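# Line up four dominoes flat in a straight row

## Task

Put all four dominoes lying flat on the table in a single straight line, with almost no gaps between neighbours, either every one joined end to end or every one placed side by side.

## Robot and tools

Robot: two arms, left_arm and right_arm, each ending in a five-part hand (index, middle, ring, thumb) with 16 motors. right_arm has a right hand; left_arm has its mirror image, a left hand. Bases in the scene frame: left_arm at (-0.017, +0.226, 0) m, right_arm at (-0.002, -0.350, 0) m, both facing nearly straight along +x.

Frames. Scene frame: origin on the table surface, midway between the nominal bases; +z up, +x out across the table, left_arm on the +y side. Image left/right does not match arm names. Each arm reports its hand pose, velocities, targets and wrist-camera pose in its own base frame. Fixed cameras and the table use the scene frame. The hand point sits in front of the palm near the index/middle knuckles. Its axes: +z runs along straight fingers toward the tips, +y points out of the palm face, +x runs across the palm away from the thumb on the right hand but toward the thumb on the left hand. A rigid mast near the wrist on the palm side can collide with things.

Tool execute_actions(actions, cameras). actions is a list of actions; each action is a list of 1 to 15 rows; each row covers one 1/30 s step, and a short action repeats its final row until 15 steps pass. Every action lasts 0.5 s. Each row is one flat list of 48 numbers, all in [-1, 1], covering both arms even if one stays still, in this order: left arm dx, dy, dz, rx, ry, rz; the left hand's 16 motor values; left current_limit; left speed; then the same 24 for the right arm and hand.

Arm numbers dx..rz are an offset, not a pose: they are measured along that arm's own base axes from the Hand target the arm had when the action began, and every row of the action is counted from that same start (not accumulated row by row). The next action starts from the new Hand target, so sending an offset twice moves twice. Scale: 1.0 equals 0.6 m for dx, dy, dz and 180 degrees for the rotation vector rx, ry, rz, which turns about the target position. Translation longer than 1.0 gets shortened. All zeros re-requests the current target, useful when the hand has stopped short. Orientation is clipped to within 40 degrees of the measured one each step.

Hand motor values, in order: index_mcp, index_abd, index_pip, index_dip, middle_mcp, middle_abd, middle_pip, middle_dip, ring_mcp, ring_abd, ring_pip, ring_dip, thumb_cmc, thumb_axl, thumb_mcp, thumb_ipl. These are absolute goal angles, scaled linearly between each hinge's two stops. Moving toward -1 curls fingers toward the palm (_mcp, _pip, _dip), swings fingers sideways away from the thumb (_abd), brings the thumb round in front of the palm (thumb_cmc) and bends the thumb (thumb_mcp, thumb_ipl). Straight values: _mcp +0.75, _abd 0.00, _pip +0.58, _dip +0.70, thumb_cmc +0.71, thumb_axl +0.68, thumb_mcp +0.23, thumb_ipl +0.17. A 0 is a real goal, so to keep a hand unchanged resend its hand_goal, hand_current_limit and hand_speed. current_limit maps -1..+1 to 0..550 mA (minimum 11 mA); speed gives (speed+1)/2 of 8.5 rad/s. They start at +0.4 and -0.6 and persist until changed. A finger grips only when its goal lies past the object's surface.

cameras: list of names from cam_high, cam_low, cam_left_wrist, cam_right_wrist (each 672x504), or ["all"]. Omitted or null gives all images for an empty actions list and none otherwise; a wrong name voids the call. An empty actions list just reports state and pictures.

Tool zoom_image(camera, region): region [x0, y0, x1, y1] in pixels of that camera's most recent image, at most 504 by 504.

Tool finished_scene(scene): scene number 1 to 3; ends the scene irreversibly, and the result usually says whether it succeeded. The row must remain correct without the robot touching it.

Results: end_effector_position (m) and end_effector_quat_wxyz per arm in base frame; Hand target (the next offset's origin); joint positions, velocities ('within noise' when still) and torques (include gravity; joints 3 and 4 wrap at ±28 N m); per hand motor hand_goal, hand_measured, hand_current_ma, hand_state (moving, goal, blocked, overload), hand_current_limit, hand_speed. Calibration data for all cameras is supplied; fixed cameras may be off by a couple of degrees and millimetres.

Cautions: the hand often rests a few cm from the target, and the arm sags downward under load, so aim higher. Don't drop dominoes, release them while moving, slam, or shove hard; nothing may leave the table. Keep the two hands from touching each other. A motor drawing 495 mA or more for 5 s shuts off for 10 s; hot joint motors (MOTOR HOT at 85 °C) fault at 100 °C and the arm drops. Avoid long stretched holds or pushing at unreachable targets. Objects may be nudged occasionally by outside disturbances. Thinking time passes in the scene while the robot holds its last command.

Each tool is called after "Request:" as name(argument=value, ...), one argument or row to a line, values as JSON.

## Session

Request:
execute_actions(
  actions=[],
)

Scene clock: 0.00 s.
left_arm: end_effector_position=(+0.5911, -0.3588, +0.1586) hand_goal=(+0.754, +0.000, +0.576, +0.696, +0.754, +0.000, +0.576, +0.696, +0.754, +0.000, +0.576, +0.696, +0.714, +0.678, +0.226, +0.168) hand_measured=(+0.754, +0.000, +0.576, +0.696, +0.754, +0.000, +0.576, +0.696, +0.754, +0.000, +0.576, +0.696, +0.714, +0.678, +0.226, +0.168) hand_current_ma=(+0, +0, +0, +0, +0, +0, +0, +0, +0, +0, +0, +0, +0, +0, +0, +0) hand_state=(goal, goal, goal, goal, goal, goal, goal, goal, goal, goal, goal, goal, goal, goal, goal, goal) hand_current_limit=0.40 hand_speed=-0.60 end_effector_quat_wxyz=(+0.571, +0.622, +0.252, +0.473) | right_arm: end_effector_position=(+0.3215, +0.0924, +0.2955) hand_goal=(+0.754, +0.000, +0.576, +0.696, +0.754, +0.000, +0.576, +0.696, +0.754, +0.000, +0.576, +0.696, +0.714, +0.678, +0.226, +0.168) hand_measured=(+0.754, +0.000, +0.576, +0.696, +0.754, +0.000, +0.576, +0.696, +0.754, +0.000, +0.576, +0.696, +0.714, +0.678, +0.226, +0.168) hand_current_ma=(+0, +0, +0, +0, +0, +0, +0, +0, +0, +0, +0, +0, +0, +0, +0, +0) hand_state=(goal, goal, goal, goal, goal, goal, goal, goal, goal, goal, goal, goal, goal, goal, goal, goal) hand_current_limit=0.40 hand_speed=-0.60 end_effector_quat_wxyz=(-0.154, +0.944, +0.181, +0.228)
Joint positions: left_arm=[-0.553 2.2 1.044 1.255 -0.058 0.313] | right_arm=[0.428 0.928 1.089 -1.202 -0.186 1.669]
Joint velocities: within noise
Joint torques (N m): no reading
Heat: left arm: hottest shoulder 31 °C; right arm: hottest waist 28 °C.
Hand target: left_arm +0.5933, -0.3601, +0.1603; +0.574, +0.619, +0.251, +0.475 | right_arm +0.3273, +0.0951, +0.3127; -0.159, +0.938, +0.182, +0.247

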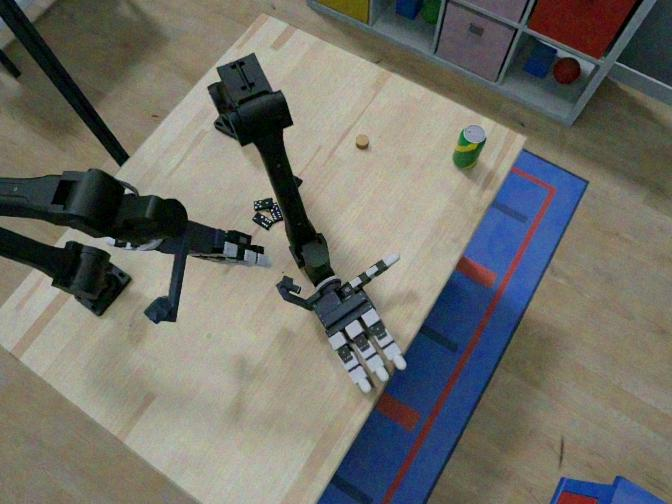

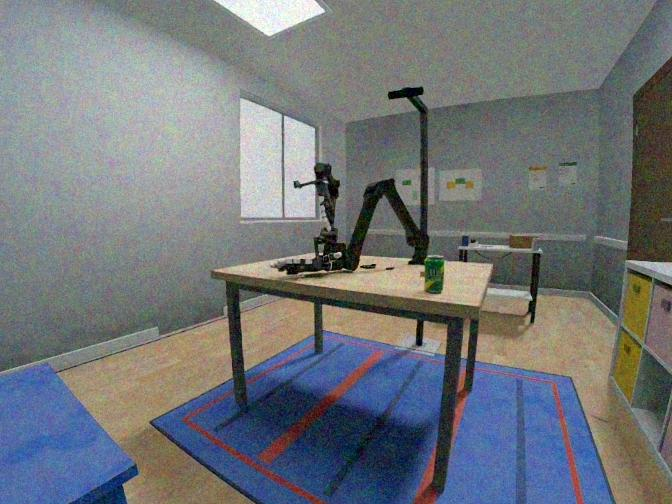

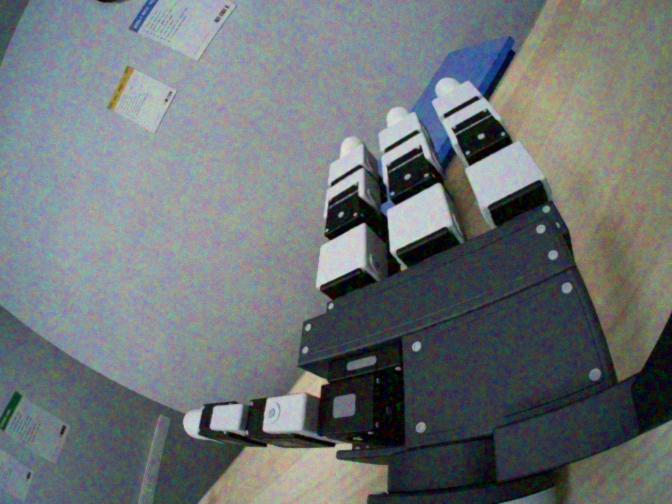

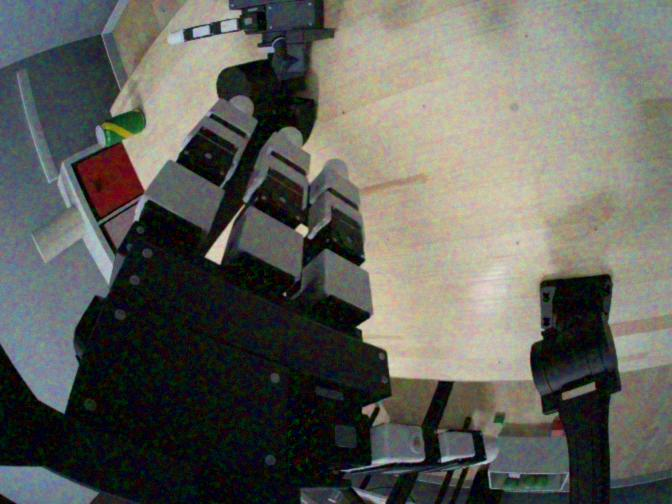

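Request:
zoom_image(
  camera="cam_high",
  region=[220, 150, 340, 240],
)

Request:
zoom_image(
  camera="cam_low",
  region=[200, 220, 500, 320],
)

Scaled by 4.200 from the camera's 672x504 image, which has a finer 960x720 frame.

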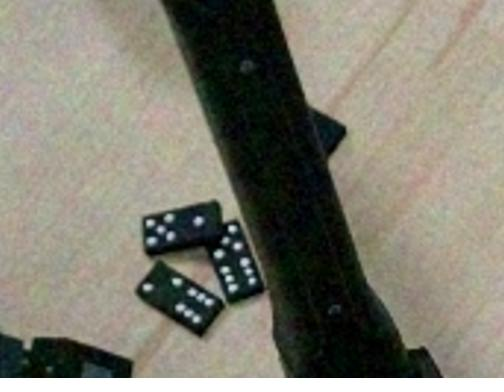

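Scaled by 1.680 from the camera's 672x504 image, which has a finer 960x720 frame.

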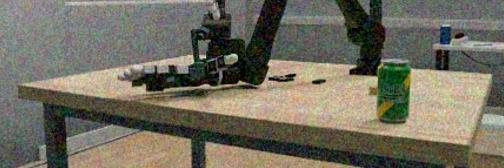

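Request:
execute_actions(
  actions=[
    [[-0.04,0.07,0.07,0,0,0.015,0.754,0,0.576,0.696,0.754,0,0.576,0.696,0.754,0,0.576,0.696,0.714,0.678,0.226,0.168,0.4,-0.6,0,0,0,0,0,0,0.754,0,0.576,0.696,0.754,0,0.576,0.696,0.754,0,0.576,0.696,0.714,0.678,0.226,0.168,0.4,-0.6],[-0.088,0.2,0.133,0,0,0.04,0.754,0,0.576,0.696,0.754,0,0.576,0.696,0.754,0,0.576,0.696,0.714,0.678,0.226,0.168,0.4,-0.6,0,0,0,0,0,0,0.754,0,0.576,0.696,0.754,0,0.576,0.696,0.754,0,0.576,0.696,0.714,0.678,0.226,0.168,0.4,-0.6]],
  ],
)

Scene clock: 13.43 s.
left_arm: end_effector_position=(+0.5407, -0.2376, +0.2476) hand_goal=(+0.754, +0.000, +0.576, +0.696, +0.754, +0.000, +0.576, +0.696, +0.754, +0.000, +0.576, +0.696, +0.714, +0.678, +0.226, +0.168) hand_measured=(+0.764, +0.000, +0.576, +0.696, +0.762, +0.000, +0.576, +0.696, +0.762, +0.000, +0.576, +0.696, +0.722, +0.678, +0.226, +0.168) hand_current_ma=(+43, +0, +3, +0, +41, +0, +3, +0, +39, +0, +3, +0, +32, -3, -1, -2) hand_state=(goal, goal, goal, goal, goal, goal, goal, goal, goal, goal, goal, goal, goal, goal, goal, goal) hand_current_limit=0.40 hand_speed=-0.60 end_effector_quat_wxyz=(+0.545, +0.596, +0.288, +0.514) | right_arm: end_effector_position=(+0.3215, +0.0923, +0.2955) hand_goal=(+0.754, +0.000, +0.576, +0.696, +0.754, +0.000, +0.576, +0.696, +0.754, +0.000, +0.576, +0.696, +0.714, +0.678, +0.226, +0.168) hand_measured=(+0.754, +0.000, +0.576, +0.696, +0.754, +0.000, +0.576, +0.696, +0.754, +0.000, +0.576, +0.696, +0.714, +0.678, +0.224, +0.168) hand_current_ma=(+0, +0, +0, +0, +0, +0, +0, +0, +0, +0, +0, +0, +0, +0, +0, +0) hand_state=(goal, goal, goal, goal, goal, goal, goal, goal, goal, goal, goal, goal, goal, goal, goal, goal) hand_current_limit=0.40 hand_speed=-0.60 end_effector_quat_wxyz=(-0.154, +0.944, +0.181, +0.228)
Joint positions: left_arm=[-0.423 1.854 0.724 1.255 -0.058 0.313] | right_arm=[0.428 0.928 1.089 -1.202 -0.186 1.669]
Joint torques (N m): left_arm=[-1.32 -14.74 4.94 2.36 0.07 0.17] | right_arm=[-0.21 -3.6 12.51 1.16 -0.08 0.09]
Heat: left arm: hottest shoulder 32 °C; right arm: hottest waist 28 °C.
Hand target: left_arm +0.5406, -0.2401, +0.2400; +0.543, +0.602, +0.289, +0.510 | right_arm +0.3274, +0.0950, +0.3127; -0.159, +0.938, +0.182, +0.247
Off the commanded pose: left_arm 0.008 m, 1 deg | right_arm 0.018 m, 2 deg.

Request:
execute_actions(
  actions=[
    [[-0.05,0.158,0.066,0,0,0.05,0.754,0,0.576,0.696,0.754,0,0.576,0.696,0.754,0,0.576,0.696,0.714,0.678,0.226,0.168,0.4,-0.6,0,0,0,0,0,0,0.754,0,0.576,0.696,0.754,0,0.576,0.696,0.754,0,0.576,0.696,0.714,0.678,0.226,0.168,0.4,-0.6],[-0.1,0.317,0.133,0,0,0.1,0.754,0,0.576,0.696,0.754,0,0.576,0.696,0.754,0,0.576,0.696,0.714,0.678,0.226,0.168,0.4,-0.6,0,0,0,0,0,0,0.754,0,0.576,0.696,0.754,0,0.576,0.696,0.754,0,0.576,0.696,0.714,0.678,0.226,0.168,0.4,-0.6]],
    [[-0.133,0.3,0.033,0,0,0.13,0.754,0,0.576,0.696,0.754,0,0.576,0.696,0.754,0,0.576,0.696,0.714,0.678,0.226,0.168,0.4,-0.6,0,0,0,0,0,0,0.754,0,0.576,0.696,0.754,0,0.576,0.696,0.754,0,0.576,0.696,0.714,0.678,0.226,0.168,0.4,-0.6]],
    [[-0.25,0.25,0,0,0,0.16,0.754,0,0.576,0.696,0.754,0,0.576,0.696,0.754,0,0.576,0.696,0.714,0.678,0.226,0.168,0.4,-0.6,0,0,0,0,0,0,0.754,0,0.576,0.696,0.754,0,0.576,0.696,0.754,0,0.576,0.696,0.714,0.678,0.226,0.168,0.4,-0.6]],
    [[-0.25,0.2,0,0,0,0.15,0.754,0,0.576,0.696,0.754,0,0.576,0.696,0.754,0,0.576,0.696,0.714,0.678,0.226,0.168,0.4,-0.6,0,0,0,0,0,0,0.754,0,0.576,0.696,0.754,0,0.576,0.696,0.754,0,0.576,0.696,0.714,0.678,0.226,0.168,0.4,-0.6]],
  ],
  cameras=["cam_high","cam_right_wrist"],
)

Scene clock: 17.23 s.
left_arm: end_effector_position=(+0.1037, +0.3912, +0.3174) hand_goal=(+0.754, +0.000, +0.576, +0.696, +0.754, +0.000, +0.576, +0.696, +0.754, +0.000, +0.576, +0.696, +0.714, +0.678, +0.226, +0.168) hand_measured=(+0.764, -0.002, +0.576, +0.696, +0.764, -0.002, +0.576, +0.696, +0.764, -0.002, +0.576, +0.696, +0.722, +0.678, +0.226, +0.168) hand_current_ma=(+48, -6, +3, +0, +46, -7, +3, +0, +43, -8, +3, +0, +33, -3, -3, -2) hand_state=(goal, goal, goal, goal, goal, goal, goal, goal, goal, goal, goal, goal, goal, goal, goal, goal) hand_current_limit=0.40 hand_speed=-0.60 end_effector_quat_wxyz=(-0.022, +0.192, +0.660, +0.726) | right_arm: end_effector_position=(+0.3215, +0.0923, +0.2955) hand_goal=(+0.754, +0.000, +0.576, +0.696, +0.754, +0.000, +0.576, +0.696, +0.754, +0.000, +0.576, +0.696, +0.714, +0.678, +0.226, +0.168) hand_measured=(+0.754, +0.000, +0.576, +0.696, +0.754, +0.000, +0.576, +0.696, +0.754, +0.000, +0.576, +0.696, +0.714, +0.678, +0.224, +0.168) hand_current_ma=(+0, +0, +0, +0, +0, +0, +0, +0, +0, +0, +0, +0, +0, +0, +0, +0) hand_state=(goal, goal, goal, goal, goal, goal, goal, goal, goal, goal, goal, goal, goal, goal, goal, goal) hand_current_limit=0.40 hand_speed=-0.60 end_effector_quat_wxyz=(-0.154, +0.944, +0.181, +0.228)
Joint positions: left_arm=[1.329 1.08 0.254 0.882 0.011 0.313] | right_arm=[0.428 0.928 1.089 -1.202 -0.186 1.669]
Joint torques (N m): left_arm=[0.03 -4.42 9.44 3.47 0.02 0.1] | right_arm=[-0.32 -3.72 12.56 1.1 -0.08 0.08]
Heat: left arm: hottest shoulder 32 °C; right arm: hottest elbow 29 °C.
Hand target: left_arm +0.1007, +0.4000, +0.3395; -0.023, +0.181, +0.643, +0.744 | right_arm +0.3274, +0.0950, +0.3127; -0.159, +0.938, +0.182, +0.247
Off the commanded pose: left_arm 0.024 m, 3 deg | right_arm 0.018 m, 2 deg.
camera_calibration:
cam_right_wrist: T_world_to_cam=[[-0.397528, -0.776832, -0.488369, 0.375921], [-0.853406, 0.117448, 0.507843, 0.0725034], [-0.337151, 0.618659, -0.709641, 0.390432], [0, 0, 0, 1]] pos_world=[0.342948, 0.0419678, 0.423834]
Images, in order (width x height): cam_high 672x504, cam_right_wrist 672x504.

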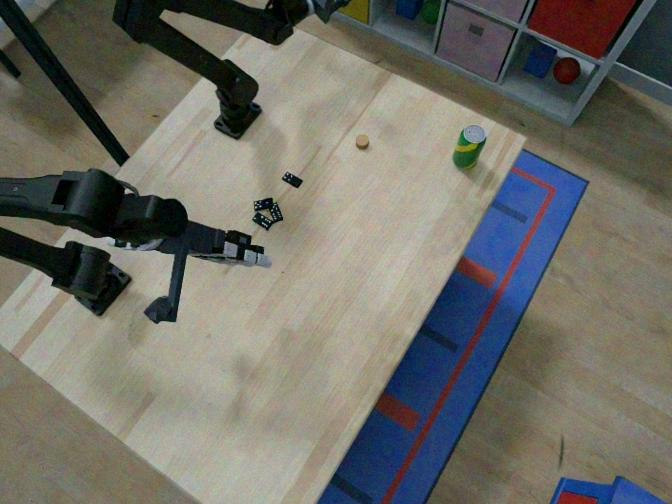

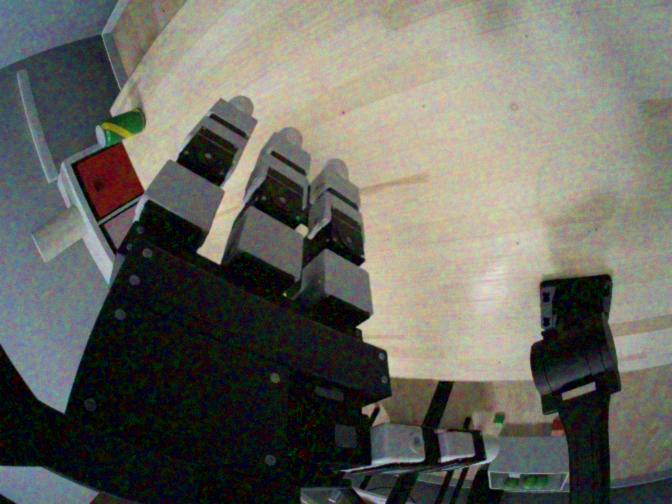

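Request:
zoom_image(
  camera="cam_high",
  region=[240, 160, 310, 240],
)

Scaled by 6.300 from the camera's 672x504 image, which has a finer 960x720 frame.

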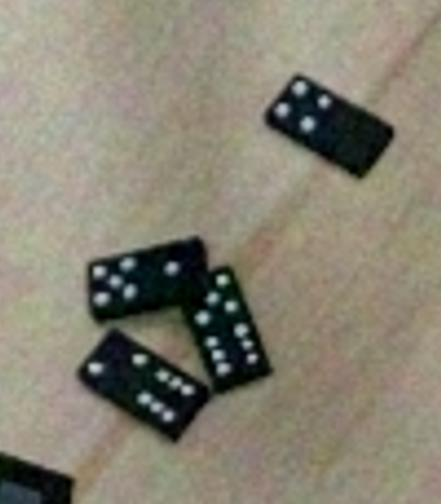

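Request:
zoom_image(
  camera="cam_high",
  region=[250, 192, 290, 232],
)

Scaled by 12.600 from the camera's 672x504 image, which has a finer 960x720 frame.

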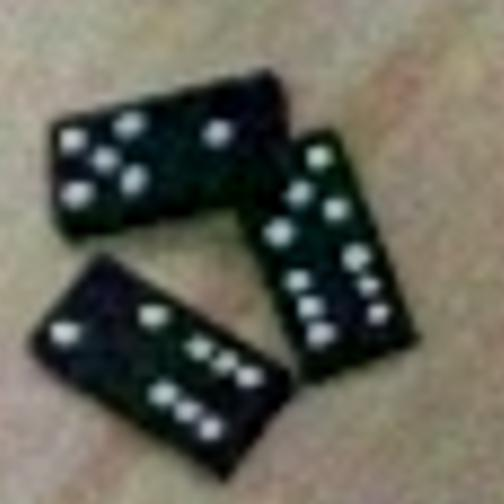

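Request:
execute_actions(
  actions=[
    [[0,0,0,0,0,0,0.754,0,0.576,0.696,0.754,0,0.576,0.696,0.754,0,0.576,0.696,0.714,0.678,0.226,0.168,0.4,-0.6,-0.035,0.085,0.0075,-0.135,0.134,0.016,0.754,0,0.576,0.696,0.754,0,0.576,0.696,0.754,0,0.576,0.696,0.714,0.678,0.226,0.168,0.4,-0.6]],
    [[0,0,0,0,0,0,0.754,0,0.576,0.696,0.754,0,0.576,0.696,0.754,0,0.576,0.696,0.714,0.678,0.226,0.168,0.4,-0.6,-0.035,0.085,0.0075,0,0,0.15,0.754,0,0.576,0.696,0.754,0,0.576,0.696,0.754,0,0.576,0.696,0.714,0.678,0.226,0.168,0.4,-0.6]],
    [[0,0,0,0,0,0,0.754,0,0.576,0.696,0.754,0,0.576,0.696,0.754,0,0.576,0.696,0.714,0.678,0.226,0.168,0.4,-0.6,-0.035,0.085,0.0075,0,0,0.15,0.754,0,0.576,0.696,0.754,0,0.576,0.696,0.754,0,0.576,0.696,0.714,0.678,0.226,0.168,0.4,-0.6]],
  ],
  cameras=["cam_high","cam_right_wrist"],
)

Scene clock: 27.20 s.
left_arm: end_effector_position=(+0.1036, +0.3908, +0.3182) hand_goal=(+0.754, +0.000, +0.576, +0.696, +0.754, +0.000, +0.576, +0.696, +0.754, +0.000, +0.576, +0.696, +0.714, +0.678, +0.226, +0.168) hand_measured=(+0.764, -0.002, +0.576, +0.696, +0.764, -0.002, +0.576, +0.696, +0.764, -0.002, +0.576, +0.696, +0.722, +0.678, +0.226, +0.168) hand_current_ma=(+48, -6, +3, +0, +46, -7, +3, +0, +43, -8, +3, +0, +33, -3, -3, -2) hand_state=(goal, goal, goal, goal, goal, goal, goal, goal, goal, goal, goal, goal, goal, goal, goal, goal) hand_current_limit=0.40 hand_speed=-0.60 end_effector_quat_wxyz=(-0.022, +0.192, +0.658, +0.728) | right_arm: end_effector_position=(+0.2620, +0.2484, +0.3135) hand_goal=(+0.754, +0.000, +0.576, +0.696, +0.754, +0.000, +0.576, +0.696, +0.754, +0.000, +0.576, +0.696, +0.714, +0.678, +0.226, +0.168) hand_measured=(+0.752, +0.000, +0.576, +0.696, +0.752, +0.000, +0.576, +0.696, +0.752, +0.000, +0.576, +0.696, +0.712, +0.678, +0.224, +0.168) hand_current_ma=(+0, +0, +0, +0, +0, +0, +0, +0, +0, +0, +0, +0, +0, +0, -1, +0) hand_state=(goal, goal, goal, goal, goal, goal, goal, goal, goal, goal, goal, goal, goal, goal, goal, goal) hand_current_limit=0.40 hand_speed=-0.60 end_effector_quat_wxyz=(+0.005, +0.776, +0.631, +0.010)
Joint positions: left_arm=[1.329 1.08 0.254 0.885 0.011 0.313] | right_arm=[1.013 1.229 1.359 -1.685 0.016 1.218]
Joint torques (N m): left_arm=[-0.03 -3.43 9.89 3.48 0.14 0.08] | right_arm=[-0.85 -8 10.67 -0.25 0.01 -0.05]
Heat: left arm: hottest shoulder 32 °C; right arm: hottest elbow 30 °C.
Hand target: left_arm +0.1007, +0.4000, +0.3395; -0.023, +0.181, +0.643, +0.744 | right_arm +0.2643, +0.2480, +0.3261; +0.001, +0.772, +0.636, -0.001
Off the commanded pose: left_arm 0.023 m, 3 deg | right_arm 0.013 m, 1 deg.
joint sent to its limit (right arm) — joint 4 (wrist pitch), lower limit. The joint targets still meet the commanded pose.
camera_calibration:
cam_right_wrist: T_world_to_cam=[[0.454164, -0.890383, 0.0308556, 0.124514], [-0.652627, -0.308915, 0.691845, -0.0102331], [-0.606475, -0.334348, -0.721387, 0.597571], [0, 0, 0, 1]] pos_world=[0.299184, 0.307501, 0.434318]
Images, in order (width x height): cam_high 672x504, cam_right_wrist 672x504.

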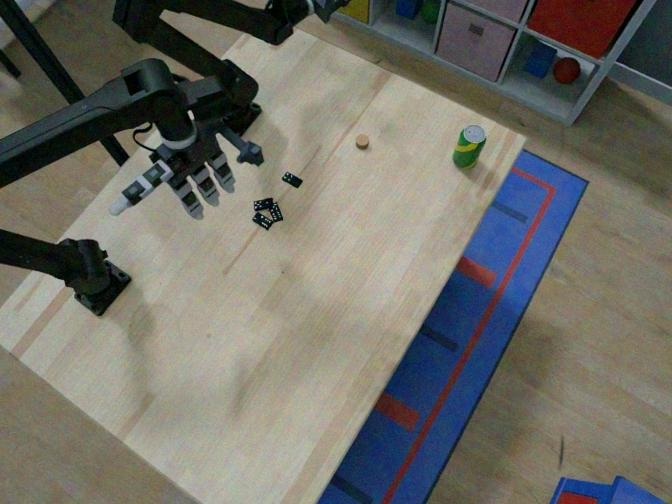

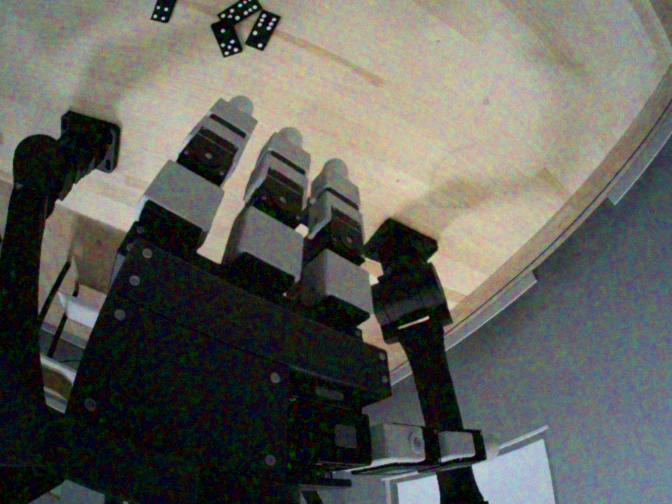

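Request:
execute_actions(
  actions=[
    [[0,0,0,0,0,0,0.754,0,0.576,0.696,0.754,0,0.576,0.696,0.754,0,0.576,0.696,0.714,0.678,0.226,0.168,0.4,-0.6,-0.043,0.079,0,0,0,0.168,0.754,0.2,0.576,0.696,0.754,-0.2,0.576,0.696,-0.5,0,-0.7,-0.2,0.714,0.678,0.226,0.168,0.4,-0.6]],
    [[0,0,0,0,0,0,0.754,0,0.576,0.696,0.754,0,0.576,0.696,0.754,0,0.576,0.696,0.714,0.678,0.226,0.168,0.4,-0.6,-0.043,0.079,0,0,0,0.168,0.754,0.2,0.576,0.696,0.754,-0.2,0.576,0.696,-0.5,0,-0.7,-0.2,0.714,0.678,0.226,0.168,0.4,-0.6]],
    [[0,0,0,0,0,0,0.754,0,0.576,0.696,0.754,0,0.576,0.696,0.754,0,0.576,0.696,0.714,0.678,0.226,0.168,0.4,-0.6,-0.043,0.079,0,0,0,0.168,0.754,0.2,0.576,0.696,0.754,-0.2,0.576,0.696,-0.5,0,-0.7,-0.2,0.714,0.678,0.226,0.168,0.4,-0.6]],
    [[0,0,0,0,0,0,0.754,0,0.576,0.696,0.754,0,0.576,0.696,0.754,0,0.576,0.696,0.714,0.678,0.226,0.168,0.4,-0.6,-0.043,0.079,-0.05,0,0,0.168,0.754,0.2,0.576,0.696,0.754,-0.2,0.576,0.696,-0.5,0,-0.7,-0.2,0.714,0.678,0.226,0.168,0.4,-0.6]],
    [[0,0,0,0,0,0,0.754,0,0.576,0.696,0.754,0,0.576,0.696,0.754,0,0.576,0.696,0.714,0.678,0.226,0.168,0.4,-0.6,-0.043,0.079,-0.05,0,0,0.168,0.754,0.2,0.576,0.696,0.754,-0.2,0.576,0.696,-0.5,0,-0.7,-0.2,0.714,0.678,0.226,0.168,0.4,-0.6]],
  ],
  cameras=["cam_high","cam_right_wrist"],
)

Scene clock: 32.90 s.
left_arm: end_effector_position=(+0.1036, +0.3908, +0.3182) hand_goal=(+0.754, +0.000, +0.576, +0.696, +0.754, +0.000, +0.576, +0.696, +0.754, +0.000, +0.576, +0.696, +0.714, +0.678, +0.226, +0.168) hand_measured=(+0.764, -0.002, +0.576, +0.696, +0.764, -0.002, +0.576, +0.696, +0.764, -0.002, +0.576, +0.696, +0.722, +0.678, +0.226, +0.168) hand_current_ma=(+48, -6, +3, +0, +46, -7, +3, +0, +43, -8, +3, +0, +33, -3, -3, -2) hand_state=(goal, goal, goal, goal, goal, goal, goal, goal, goal, goal, goal, goal, goal, goal, goal, goal) hand_current_limit=0.40 hand_speed=-0.60 end_effector_quat_wxyz=(-0.022, +0.192, +0.658, +0.728) | right_arm: end_effector_position=(+0.1314, +0.4691, +0.2393) hand_goal=(+0.754, +0.200, +0.576, +0.696, +0.754, -0.200, +0.576, +0.696, -0.500, +0.000, -0.700, -0.200, +0.714, +0.678, +0.226, +0.168) hand_measured=(+0.752, +0.196, +0.576, +0.696, +0.752, -0.196, +0.576, +0.696, -0.430, +0.000, -0.678, -0.200, +0.714, +0.678, +0.224, +0.168) hand_current_ma=(+0, +0, +0, +0, +0, +0, +0, +0, +110, +0, +13, +0, +0, +0, -1, +0) hand_state=(goal, goal, goal, goal, goal, goal, goal, goal, blocked, goal, blocked, goal, goal, goal, goal, goal) hand_current_limit=0.40 hand_speed=-0.60 end_effector_quat_wxyz=(-0.017, -0.413, +0.910, -0.021)
Joint positions: left_arm=[1.329 1.08 0.254 0.885 0.011 0.313] | right_arm=[1.148 1.511 1.451 -1.563 0.009 -1.275]
Joint torques (N m): left_arm=[-0.44 -3.78 9.65 3.33 0.07 0.12] | right_arm=[0.03 -11.75 13.9 -0.06 -0.19 -0.08]
Heat: left arm: hottest shoulder 32 °C; right arm: hottest elbow 31 °C.
Hand target: left_arm +0.1007, +0.4000, +0.3395; -0.023, +0.181, +0.643, +0.744 | right_arm +0.1352, +0.4851, +0.2661; +0.001, -0.424, +0.906, +0.001
Off the commanded pose: left_arm 0.023 m, 3 deg | right_arm 0.032 m, 3 deg.
camera_calibration:
cam_right_wrist: T_world_to_cam=[[0.0409042, 0.998798, -0.0269992, -0.435298], [0.715346, -0.010409, 0.698693, -0.297289], [0.697573, -0.0478933, -0.714912, 0.231334], [0, 0, 0, 1]] pos_world=[0.0690972, 0.44276, 0.361344]
Images, in order (width x height): cam_high 672x504, cam_right_wrist 672x504.

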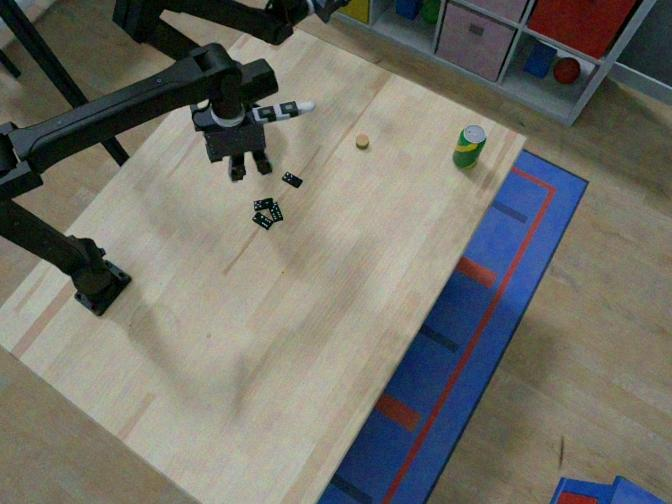

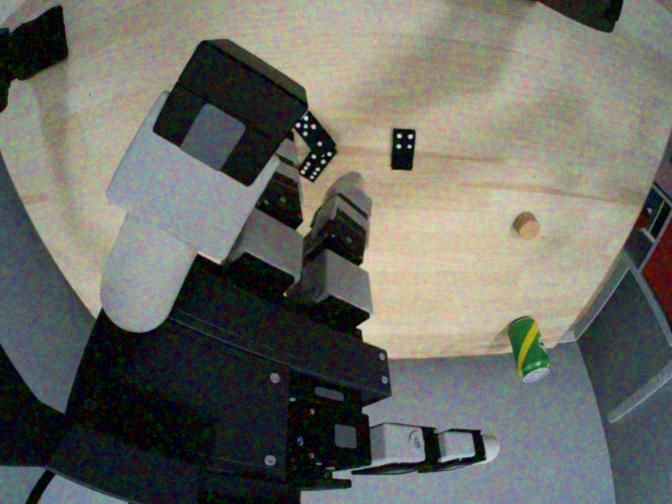

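Request:
execute_actions(
  actions=[
    [[0,0,0,0,0,0,0.754,0,0.576,0.696,0.754,0,0.576,0.696,0.754,0,0.576,0.696,0.714,0.678,0.226,0.168,0.4,-0.6,0.08,0.004,-0.03,0.008,-0.002,-0.146,0.754,0.2,0.576,0.696,0.754,-0.2,0.576,0.696,-0.9,0,-0.3,0.3,0.714,0.678,0.226,0.168,0.4,-0.6]],
    [[0,0,0,0,0,0,0.754,0,0.576,0.696,0.754,0,0.576,0.696,0.754,0,0.576,0.696,0.714,0.678,0.226,0.168,0.4,-0.6,0.08,0.004,-0.085,0.008,-0.002,-0.146,0.754,0.2,0.576,0.696,0.754,-0.2,0.576,0.696,-0.9,0,-0.3,0.3,0.714,0.678,0.226,0.168,0.4,-0.6]],
  ],
  cameras=["cam_high","cam_right_wrist"],
)

Scene clock: 37.80 s.
left_arm: end_effector_position=(+0.1036, +0.3908, +0.3182) hand_goal=(+0.754, +0.000, +0.576, +0.696, +0.754, +0.000, +0.576, +0.696, +0.754, +0.000, +0.576, +0.696, +0.714, +0.678, +0.226, +0.168) hand_measured=(+0.764, -0.002, +0.576, +0.696, +0.764, -0.002, +0.576, +0.696, +0.764, -0.002, +0.576, +0.696, +0.722, +0.678, +0.226, +0.168) hand_current_ma=(+48, -6, +3, +0, +46, -7, +3, +0, +43, -8, +3, +0, +33, -3, -3, -2) hand_state=(goal, goal, goal, goal, goal, goal, goal, goal, goal, goal, goal, goal, goal, goal, goal, goal) hand_current_limit=0.40 hand_speed=-0.60 end_effector_quat_wxyz=(-0.022, +0.192, +0.658, +0.728) | right_arm: end_effector_position=(+0.2313, +0.4855, +0.1985) hand_goal=(+0.754, +0.200, +0.576, +0.696, +0.754, -0.200, +0.576, +0.696, -0.900, +0.000, -0.300, +0.300, +0.714, +0.678, +0.226, +0.168) hand_measured=(+0.752, +0.196, +0.576, +0.696, +0.752, -0.196, +0.576, +0.696, -0.738, +0.000, -0.416, +0.076, +0.714, +0.678, +0.224, +0.168) hand_current_ma=(+0, +0, +0, +0, +0, +0, +0, +0, +385, +0, -244, -385, +0, +0, -1, +0) hand_state=(goal, goal, goal, goal, goal, goal, goal, goal, blocked, goal, blocked, blocked, goal, goal, goal, goal) hand_current_limit=0.40 hand_speed=-0.60 end_effector_quat_wxyz=(+0.012, +0.015, +1.000, +0.017)
Joint positions: left_arm=[1.329 1.08 0.254 0.885 0.011 0.313] | right_arm=[1.1 1.507 1.323 -1.345 0.008 -0.441]
Joint torques (N m): left_arm=[-0.38 -3.9 9.7 3.38 0.11 0.12] | right_arm=[0.5 -11.63 8.73 0.73 0.24 0.29]
Heat: left arm: hottest shoulder 32 °C; right arm: hottest elbow 31 °C.
Hand target: left_arm +0.1007, +0.4000, +0.3395; -0.023, +0.181, +0.643, +0.744 | right_arm +0.2314, +0.4898, +0.1971; +0.017, +0.021, +0.999, +0.020
Off the commanded pose: left_arm 0.023 m, 3 deg | right_arm 0.005 m, 1 deg.
camera_calibration:
cam_right_wrist: T_world_to_cam=[[0.795988, 0.601804, 0.0650732, -0.457126], [0.394747, -0.597584, 0.697902, 0.019248], [0.458887, -0.529835, -0.71323, 0.422179], [0, 0, 0, 1]] pos_world=[0.162536, 0.510288, 0.317424]
Images, in order (width x height): cam_high 672x504, cam_right_wrist 672x504.

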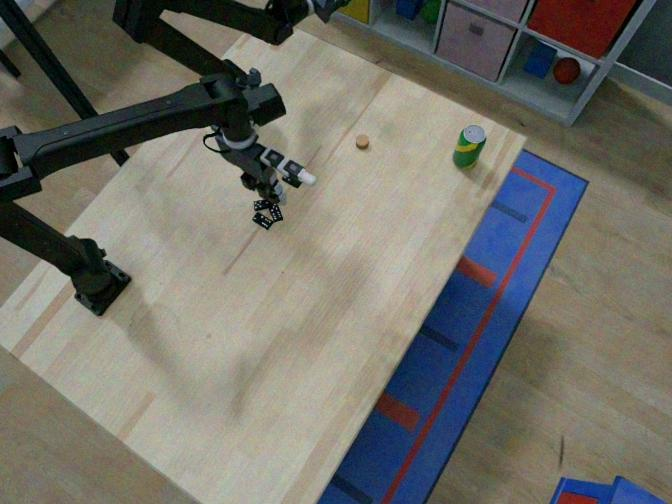

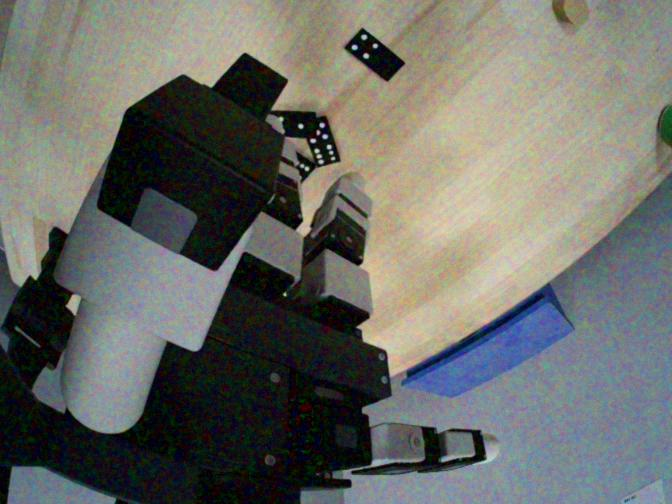

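Request:
execute_actions(
  actions=[
    [[0,0,0,0,0,0,0.754,0,0.576,0.696,0.754,0,0.576,0.696,0.754,0,0.576,0.696,0.714,0.678,0.226,0.168,0.4,-0.6,-0.011,-0.02,0,-0.0107,0.0078,0,0.754,0.2,0.576,0.696,0.754,-0.2,0.576,0.696,0.8,0,0.6,0.7,0.714,0.678,0.226,0.168,0.4,-0.6]],
    [[0,0,0,0,0,0,0.754,0,0.576,0.696,0.754,0,0.576,0.696,0.754,0,0.576,0.696,0.714,0.678,0.226,0.168,0.4,-0.6,0,0,-0.04,0,0,0,0.754,0.2,0.576,0.696,0.754,-0.2,0.576,0.696,0.98,0,0.98,0.98,0.714,0.678,0.226,0.168,0.4,-0.6]],
  ],
  cameras=["cam_high","cam_right_wrist"],
)

Scene clock: 40.83 s.
left_arm: end_effector_position=(+0.1036, +0.3908, +0.3182) hand_goal=(+0.754, +0.000, +0.576, +0.696, +0.754, +0.000, +0.576, +0.696, +0.754, +0.000, +0.576, +0.696, +0.714, +0.678, +0.226, +0.168) hand_measured=(+0.764, -0.002, +0.576, +0.696, +0.764, -0.002, +0.576, +0.696, +0.764, -0.002, +0.576, +0.696, +0.722, +0.678, +0.226, +0.168) hand_current_ma=(+48, -6, +3, +0, +46, -7, +3, +0, +43, -8, +3, +0, +33, -3, -3, -2) hand_state=(goal, goal, goal, goal, goal, goal, goal, goal, goal, goal, goal, goal, goal, goal, goal, goal) hand_current_limit=0.40 hand_speed=-0.60 end_effector_quat_wxyz=(-0.022, +0.192, +0.658, +0.728) | right_arm: end_effector_position=(+0.2258, +0.4739, +0.1759) hand_goal=(+0.754, +0.200, +0.576, +0.696, +0.754, -0.200, +0.576, +0.696, +0.980, +0.000, +0.980, +0.980, +0.714, +0.678, +0.226, +0.168) hand_measured=(+0.752, +0.196, +0.576, +0.696, +0.754, -0.194, +0.576, +0.696, +0.968, -0.002, +0.974, +0.978, +0.714, +0.678, +0.224, +0.168) hand_current_ma=(+0, +0, +0, +0, +0, +1, +0, +0, -5, +0, -1, +0, +0, +0, -1, +0) hand_state=(goal, goal, goal, goal, goal, goal, goal, goal, goal, goal, goal, goal, goal, goal, goal, goal) hand_current_limit=0.40 hand_speed=-0.60 end_effector_quat_wxyz=(+0.004, +0.017, +1.000, +0.000)
Joint positions: left_arm=[1.329 1.08 0.254 0.885 0.011 0.313] | right_arm=[1.1 1.508 1.272 -1.331 0.008 -0.437]
Joint torques (N m): left_arm=[-0.21 -3.02 9.89 3.19 0.1 0.09] | right_arm=[0.38 -10.87 8.34 0.54 0.06 0.27]
Heat: left arm: hottest shoulder 32 °C; right arm: hottest elbow 31 °C.
Hand target: left_arm +0.1007, +0.4000, +0.3395; -0.023, +0.181, +0.643, +0.744 | right_arm +0.2248, +0.4779, +0.1731; +0.005, +0.021, +1.000, +0.003
Off the commanded pose: left_arm 0.023 m, 3 deg | right_arm 0.005 m, 1 deg.
camera_calibration:
cam_right_wrist: T_world_to_cam=[[0.799092, 0.600365, 0.031834, -0.438489], [0.404376, -0.575902, 0.710505, 0.0155851], [0.444896, -0.554886, -0.702972, 0.41563], [0, 0, 0, 1]] pos_world=[0.159178, 0.502856, 0.295062]
Images, in order (width x height): cam_high 672x504, cam_right_wrist 672x504.

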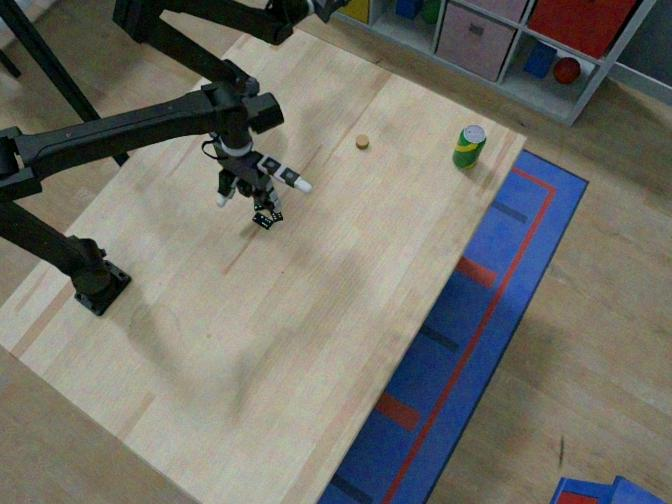

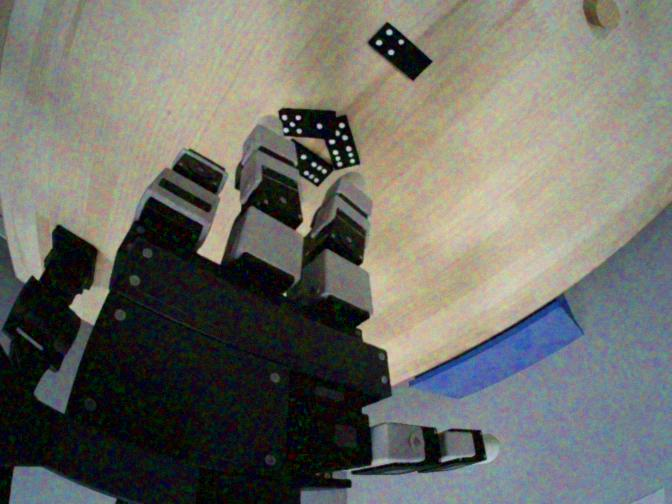

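Request:
zoom_image(
  camera="cam_right_wrist",
  region=[220, 80, 400, 215],
)

Request:
zoom_image(
  camera="cam_high",
  region=[210, 150, 320, 240],
)

Scaled by 2.800 from the camera's 672x504 image, which has a finer 960x720 frame.

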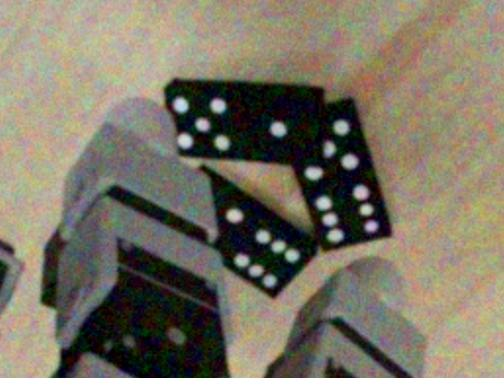

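Scaled by 4.582 from the camera's 672x504 image, which has a finer 960x720 frame.

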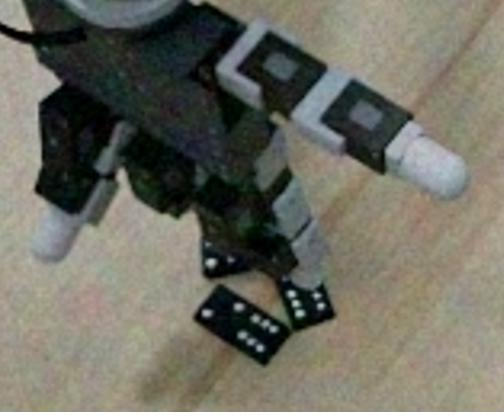

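Request:
execute_actions(
  actions=[
    [[0,0,0,0,0,0,0.754,0,0.576,0.696,0.754,0,0.576,0.696,0.754,0,0.576,0.696,0.714,0.678,0.226,0.168,0.4,-0.6,0.016,-0.05,0,0,0,0,0.754,0.2,0.576,0.696,0.754,-0.2,0.576,0.696,0.98,0,0.98,0.98,0.714,0.678,0.226,0.168,0.4,-0.6]],
    [[0,0,0,0,0,0,0.754,0,0.576,0.696,0.754,0,0.576,0.696,0.754,0,0.576,0.696,0.714,0.678,0.226,0.168,0.4,-0.6,0,0,-0.015,0,0,0,0.754,0.2,0.576,0.696,0.754,-0.2,0.576,0.696,0.98,0,0.98,0.98,0.714,0.678,0.226,0.168,0.4,-0.6]],
  ],
  cameras=["cam_high","cam_right_wrist"],
)

Request:
zoom_image(
  camera="cam_right_wrist",
  region=[220, 80, 400, 215],
)

Request:
zoom_image(
  camera="cam_high",
  region=[210, 150, 320, 240],
)

Scene clock: 46.23 s.
left_arm: end_effector_position=(+0.1036, +0.3908, +0.3182) hand_goal=(+0.754, +0.000, +0.576, +0.696, +0.754, +0.000, +0.576, +0.696, +0.754, +0.000, +0.576, +0.696, +0.714, +0.678, +0.226, +0.168) hand_measured=(+0.764, -0.002, +0.576, +0.696, +0.764, -0.002, +0.576, +0.696, +0.764, -0.002, +0.576, +0.696, +0.722, +0.678, +0.226, +0.168) hand_current_ma=(+48, -6, +3, +0, +46, -7, +3, +0, +43, -8, +3, +0, +33, -3, -3, -2) hand_state=(goal, goal, goal, goal, goal, goal, goal, goal, goal, goal, goal, goal, goal, goal, goal, goal) hand_current_limit=0.40 hand_speed=-0.60 end_effector_quat_wxyz=(-0.022, +0.192, +0.658, +0.728) | right_arm: end_effector_position=(+0.2337, +0.4471, +0.1590) hand_goal=(+0.754, +0.200, +0.576, +0.696, +0.754, -0.200, +0.576, +0.696, +0.980, +0.000, +0.980, +0.980, +0.714, +0.678, +0.226, +0.168) hand_measured=(+0.752, +0.196, +0.576, +0.696, +0.754, -0.194, +0.576, +0.696, +0.968, -0.002, +0.974, +0.978, +0.714, +0.678, +0.224, +0.168) hand_current_ma=(+0, +0, +0, +0, +0, +1, +0, +0, -5, +0, -1, +0, +0, +0, -1, +0) hand_state=(goal, goal, goal, goal, goal, goal, goal, goal, goal, goal, goal, goal, goal, goal, goal, goal) hand_current_limit=0.40 hand_speed=-0.60 end_effector_quat_wxyz=(+0.001, +0.027, +1.000, -0.007)
Joint positions: left_arm=[1.329 1.08 0.254 0.885 0.011 0.313] | right_arm=[1.059 1.477 1.195 -1.301 0.007 -0.457]
Joint torques (N m): left_arm=[-0.67 -3.19 9.81 3.45 0.06 0.02] | right_arm=[-0.62 -11.99 8.06 0.49 0.08 -0.06]
Heat: left arm: hottest shoulder 32 °C; right arm: hottest elbow 31 °C.
Hand target: left_arm +0.1007, +0.4000, +0.3395; -0.023, +0.181, +0.643, +0.744 | right_arm +0.2343, +0.4478, +0.1642; +0.005, +0.021, +1.000, +0.003
Off the commanded pose: left_arm 0.023 m, 3 deg | right_arm 0.005 m, 1 deg.
camera_calibration:
cam_right_wrist: T_world_to_cam=[[0.812174, 0.583144, 0.0177652, -0.421292], [0.397322, -0.575154, 0.715075, 0.00958798], [0.42721, -0.573707, -0.698822, 0.397252], [0, 0, 0, 1]] pos_world=[0.168643, 0.479095, 0.278236]
Images, in order (width x height): cam_high 672x504, cam_right_wrist 672x504.

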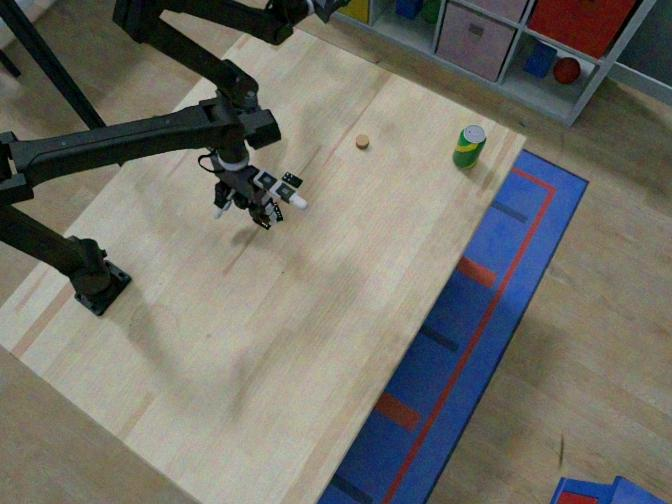

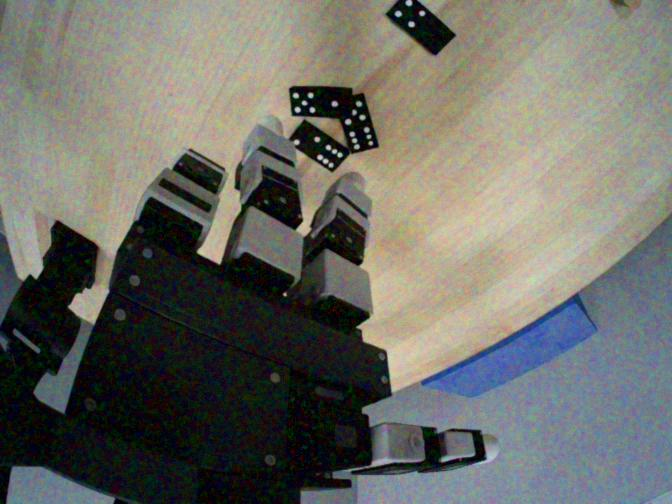

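Scaled by 2.800 from the camera's 672x504 image, which has a finer 960x720 frame.

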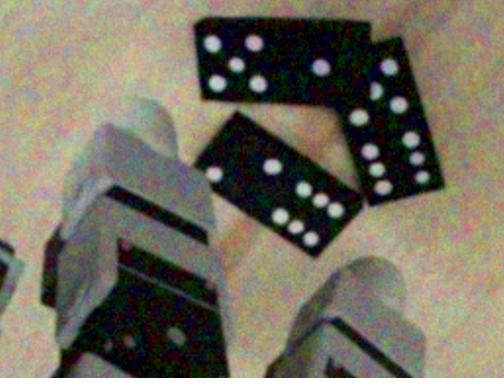

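Scaled by 4.582 from the camera's 672x504 image, which has a finer 960x720 frame.

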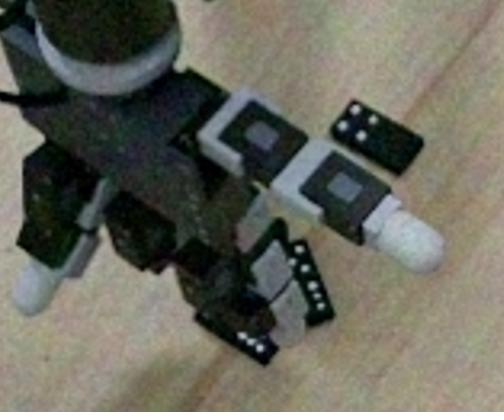

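Request:
execute_actions(
  actions=[
    [[0,0,0,0,0,0,0.754,0,0.576,0.696,0.754,0,0.576,0.696,0.754,0,0.576,0.696,0.714,0.678,0.226,0.168,0.4,-0.6,0.015,-0.01,-0.022,0,0,0,0.754,0.2,0.576,0.696,0.754,-0.2,0.576,0.696,0.98,0,0.98,0.98,0.714,0.678,0.226,0.168,0.4,-0.6]],
  ],
  cameras=["cam_high","cam_right_wrist"],
)

Request:
zoom_image(
  camera="cam_right_wrist",
  region=[220, 80, 400, 215],
)

Request:
zoom_image(
  camera="cam_high",
  region=[240, 180, 310, 240],
)

Scene clock: 49.07 s.
left_arm: end_effector_position=(+0.1036, +0.3908, +0.3182) hand_goal=(+0.754, +0.000, +0.576, +0.696, +0.754, +0.000, +0.576, +0.696, +0.754, +0.000, +0.576, +0.696, +0.714, +0.678, +0.226, +0.168) hand_measured=(+0.764, -0.002, +0.576, +0.696, +0.764, -0.002, +0.576, +0.696, +0.764, -0.002, +0.576, +0.696, +0.722, +0.678, +0.226, +0.168) hand_current_ma=(+48, -6, +3, +0, +46, -7, +3, +0, +43, -8, +3, +0, +33, -3, -3, -2) hand_state=(goal, goal, goal, goal, goal, goal, goal, goal, goal, goal, goal, goal, goal, goal, goal, goal) hand_current_limit=0.40 hand_speed=-0.60 end_effector_quat_wxyz=(-0.022, +0.192, +0.658, +0.728) | right_arm: end_effector_position=(+0.2413, +0.4414, +0.1496) hand_goal=(+0.754, +0.200, +0.576, +0.696, +0.754, -0.200, +0.576, +0.696, +0.980, +0.000, +0.980, +0.980, +0.714, +0.678, +0.226, +0.168) hand_measured=(+0.752, +0.196, +0.576, +0.696, +0.754, -0.196, +0.576, +0.696, +0.968, -0.002, +0.974, +0.978, +0.714, +0.678, +0.224, +0.168) hand_current_ma=(+0, +0, +0, +0, +0, +1, +0, +0, -5, +0, -1, +0, +0, +0, -1, +0) hand_state=(goal, goal, goal, goal, goal, goal, goal, goal, goal, goal, goal, goal, goal, goal, goal, goal) hand_current_limit=0.40 hand_speed=-0.60 end_effector_quat_wxyz=(+0.002, +0.027, +1.000, -0.003)
Joint positions: left_arm=[1.329 1.08 0.254 0.885 0.011 0.313] | right_arm=[1.035 1.477 1.168 -1.265 0.007 -0.482]
Joint torques (N m): left_arm=[-0.62 -2.73 9.73 3.34 0.08 0.13] | right_arm=[-0.91 -11.22 8.06 0.55 0.08 -0.07]
Heat: left arm: hottest shoulder 31 °C; right arm: hottest elbow 31 °C.
Hand target: left_arm +0.1007, +0.4000, +0.3395; -0.023, +0.181, +0.643, +0.744 | right_arm +0.2432, +0.4419, +0.1510; +0.005, +0.021, +1.000, +0.003
Off the commanded pose: left_arm 0.023 m, 3 deg | right_arm 0.002 m, 1 deg.
camera_calibration:
cam_right_wrist: T_world_to_cam=[[0.811013, 0.584508, 0.0246653, -0.425343], [0.395948, -0.579445, 0.712369, 0.0125771], [0.430677, -0.567974, -0.701372, 0.381137], [0, 0, 0, 1]] pos_world=[0.175832, 0.47238, 0.268851]
Images, in order (width x height): cam_high 672x504, cam_right_wrist 672x504.

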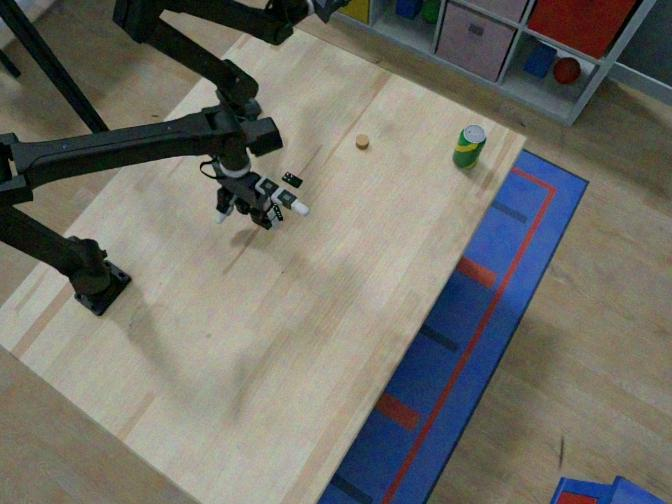

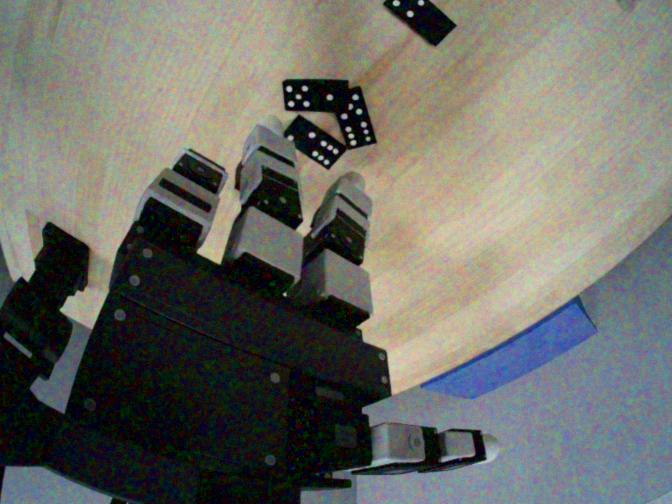

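Scaled by 2.800 from the camera's 672x504 image, which has a finer 960x720 frame.

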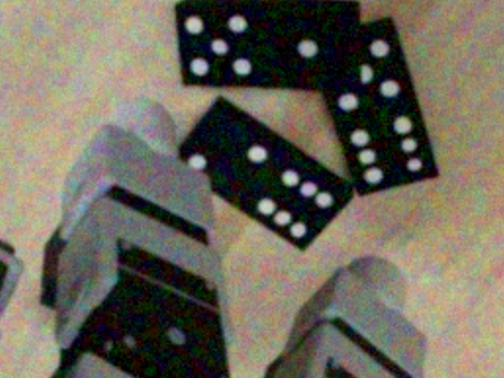

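Scaled by 7.200 from the camera's 672x504 image, which has a finer 960x720 frame.

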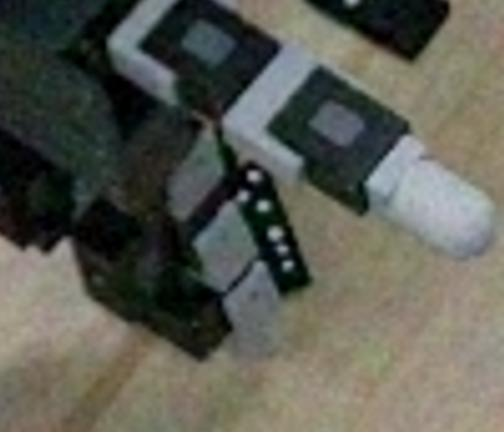

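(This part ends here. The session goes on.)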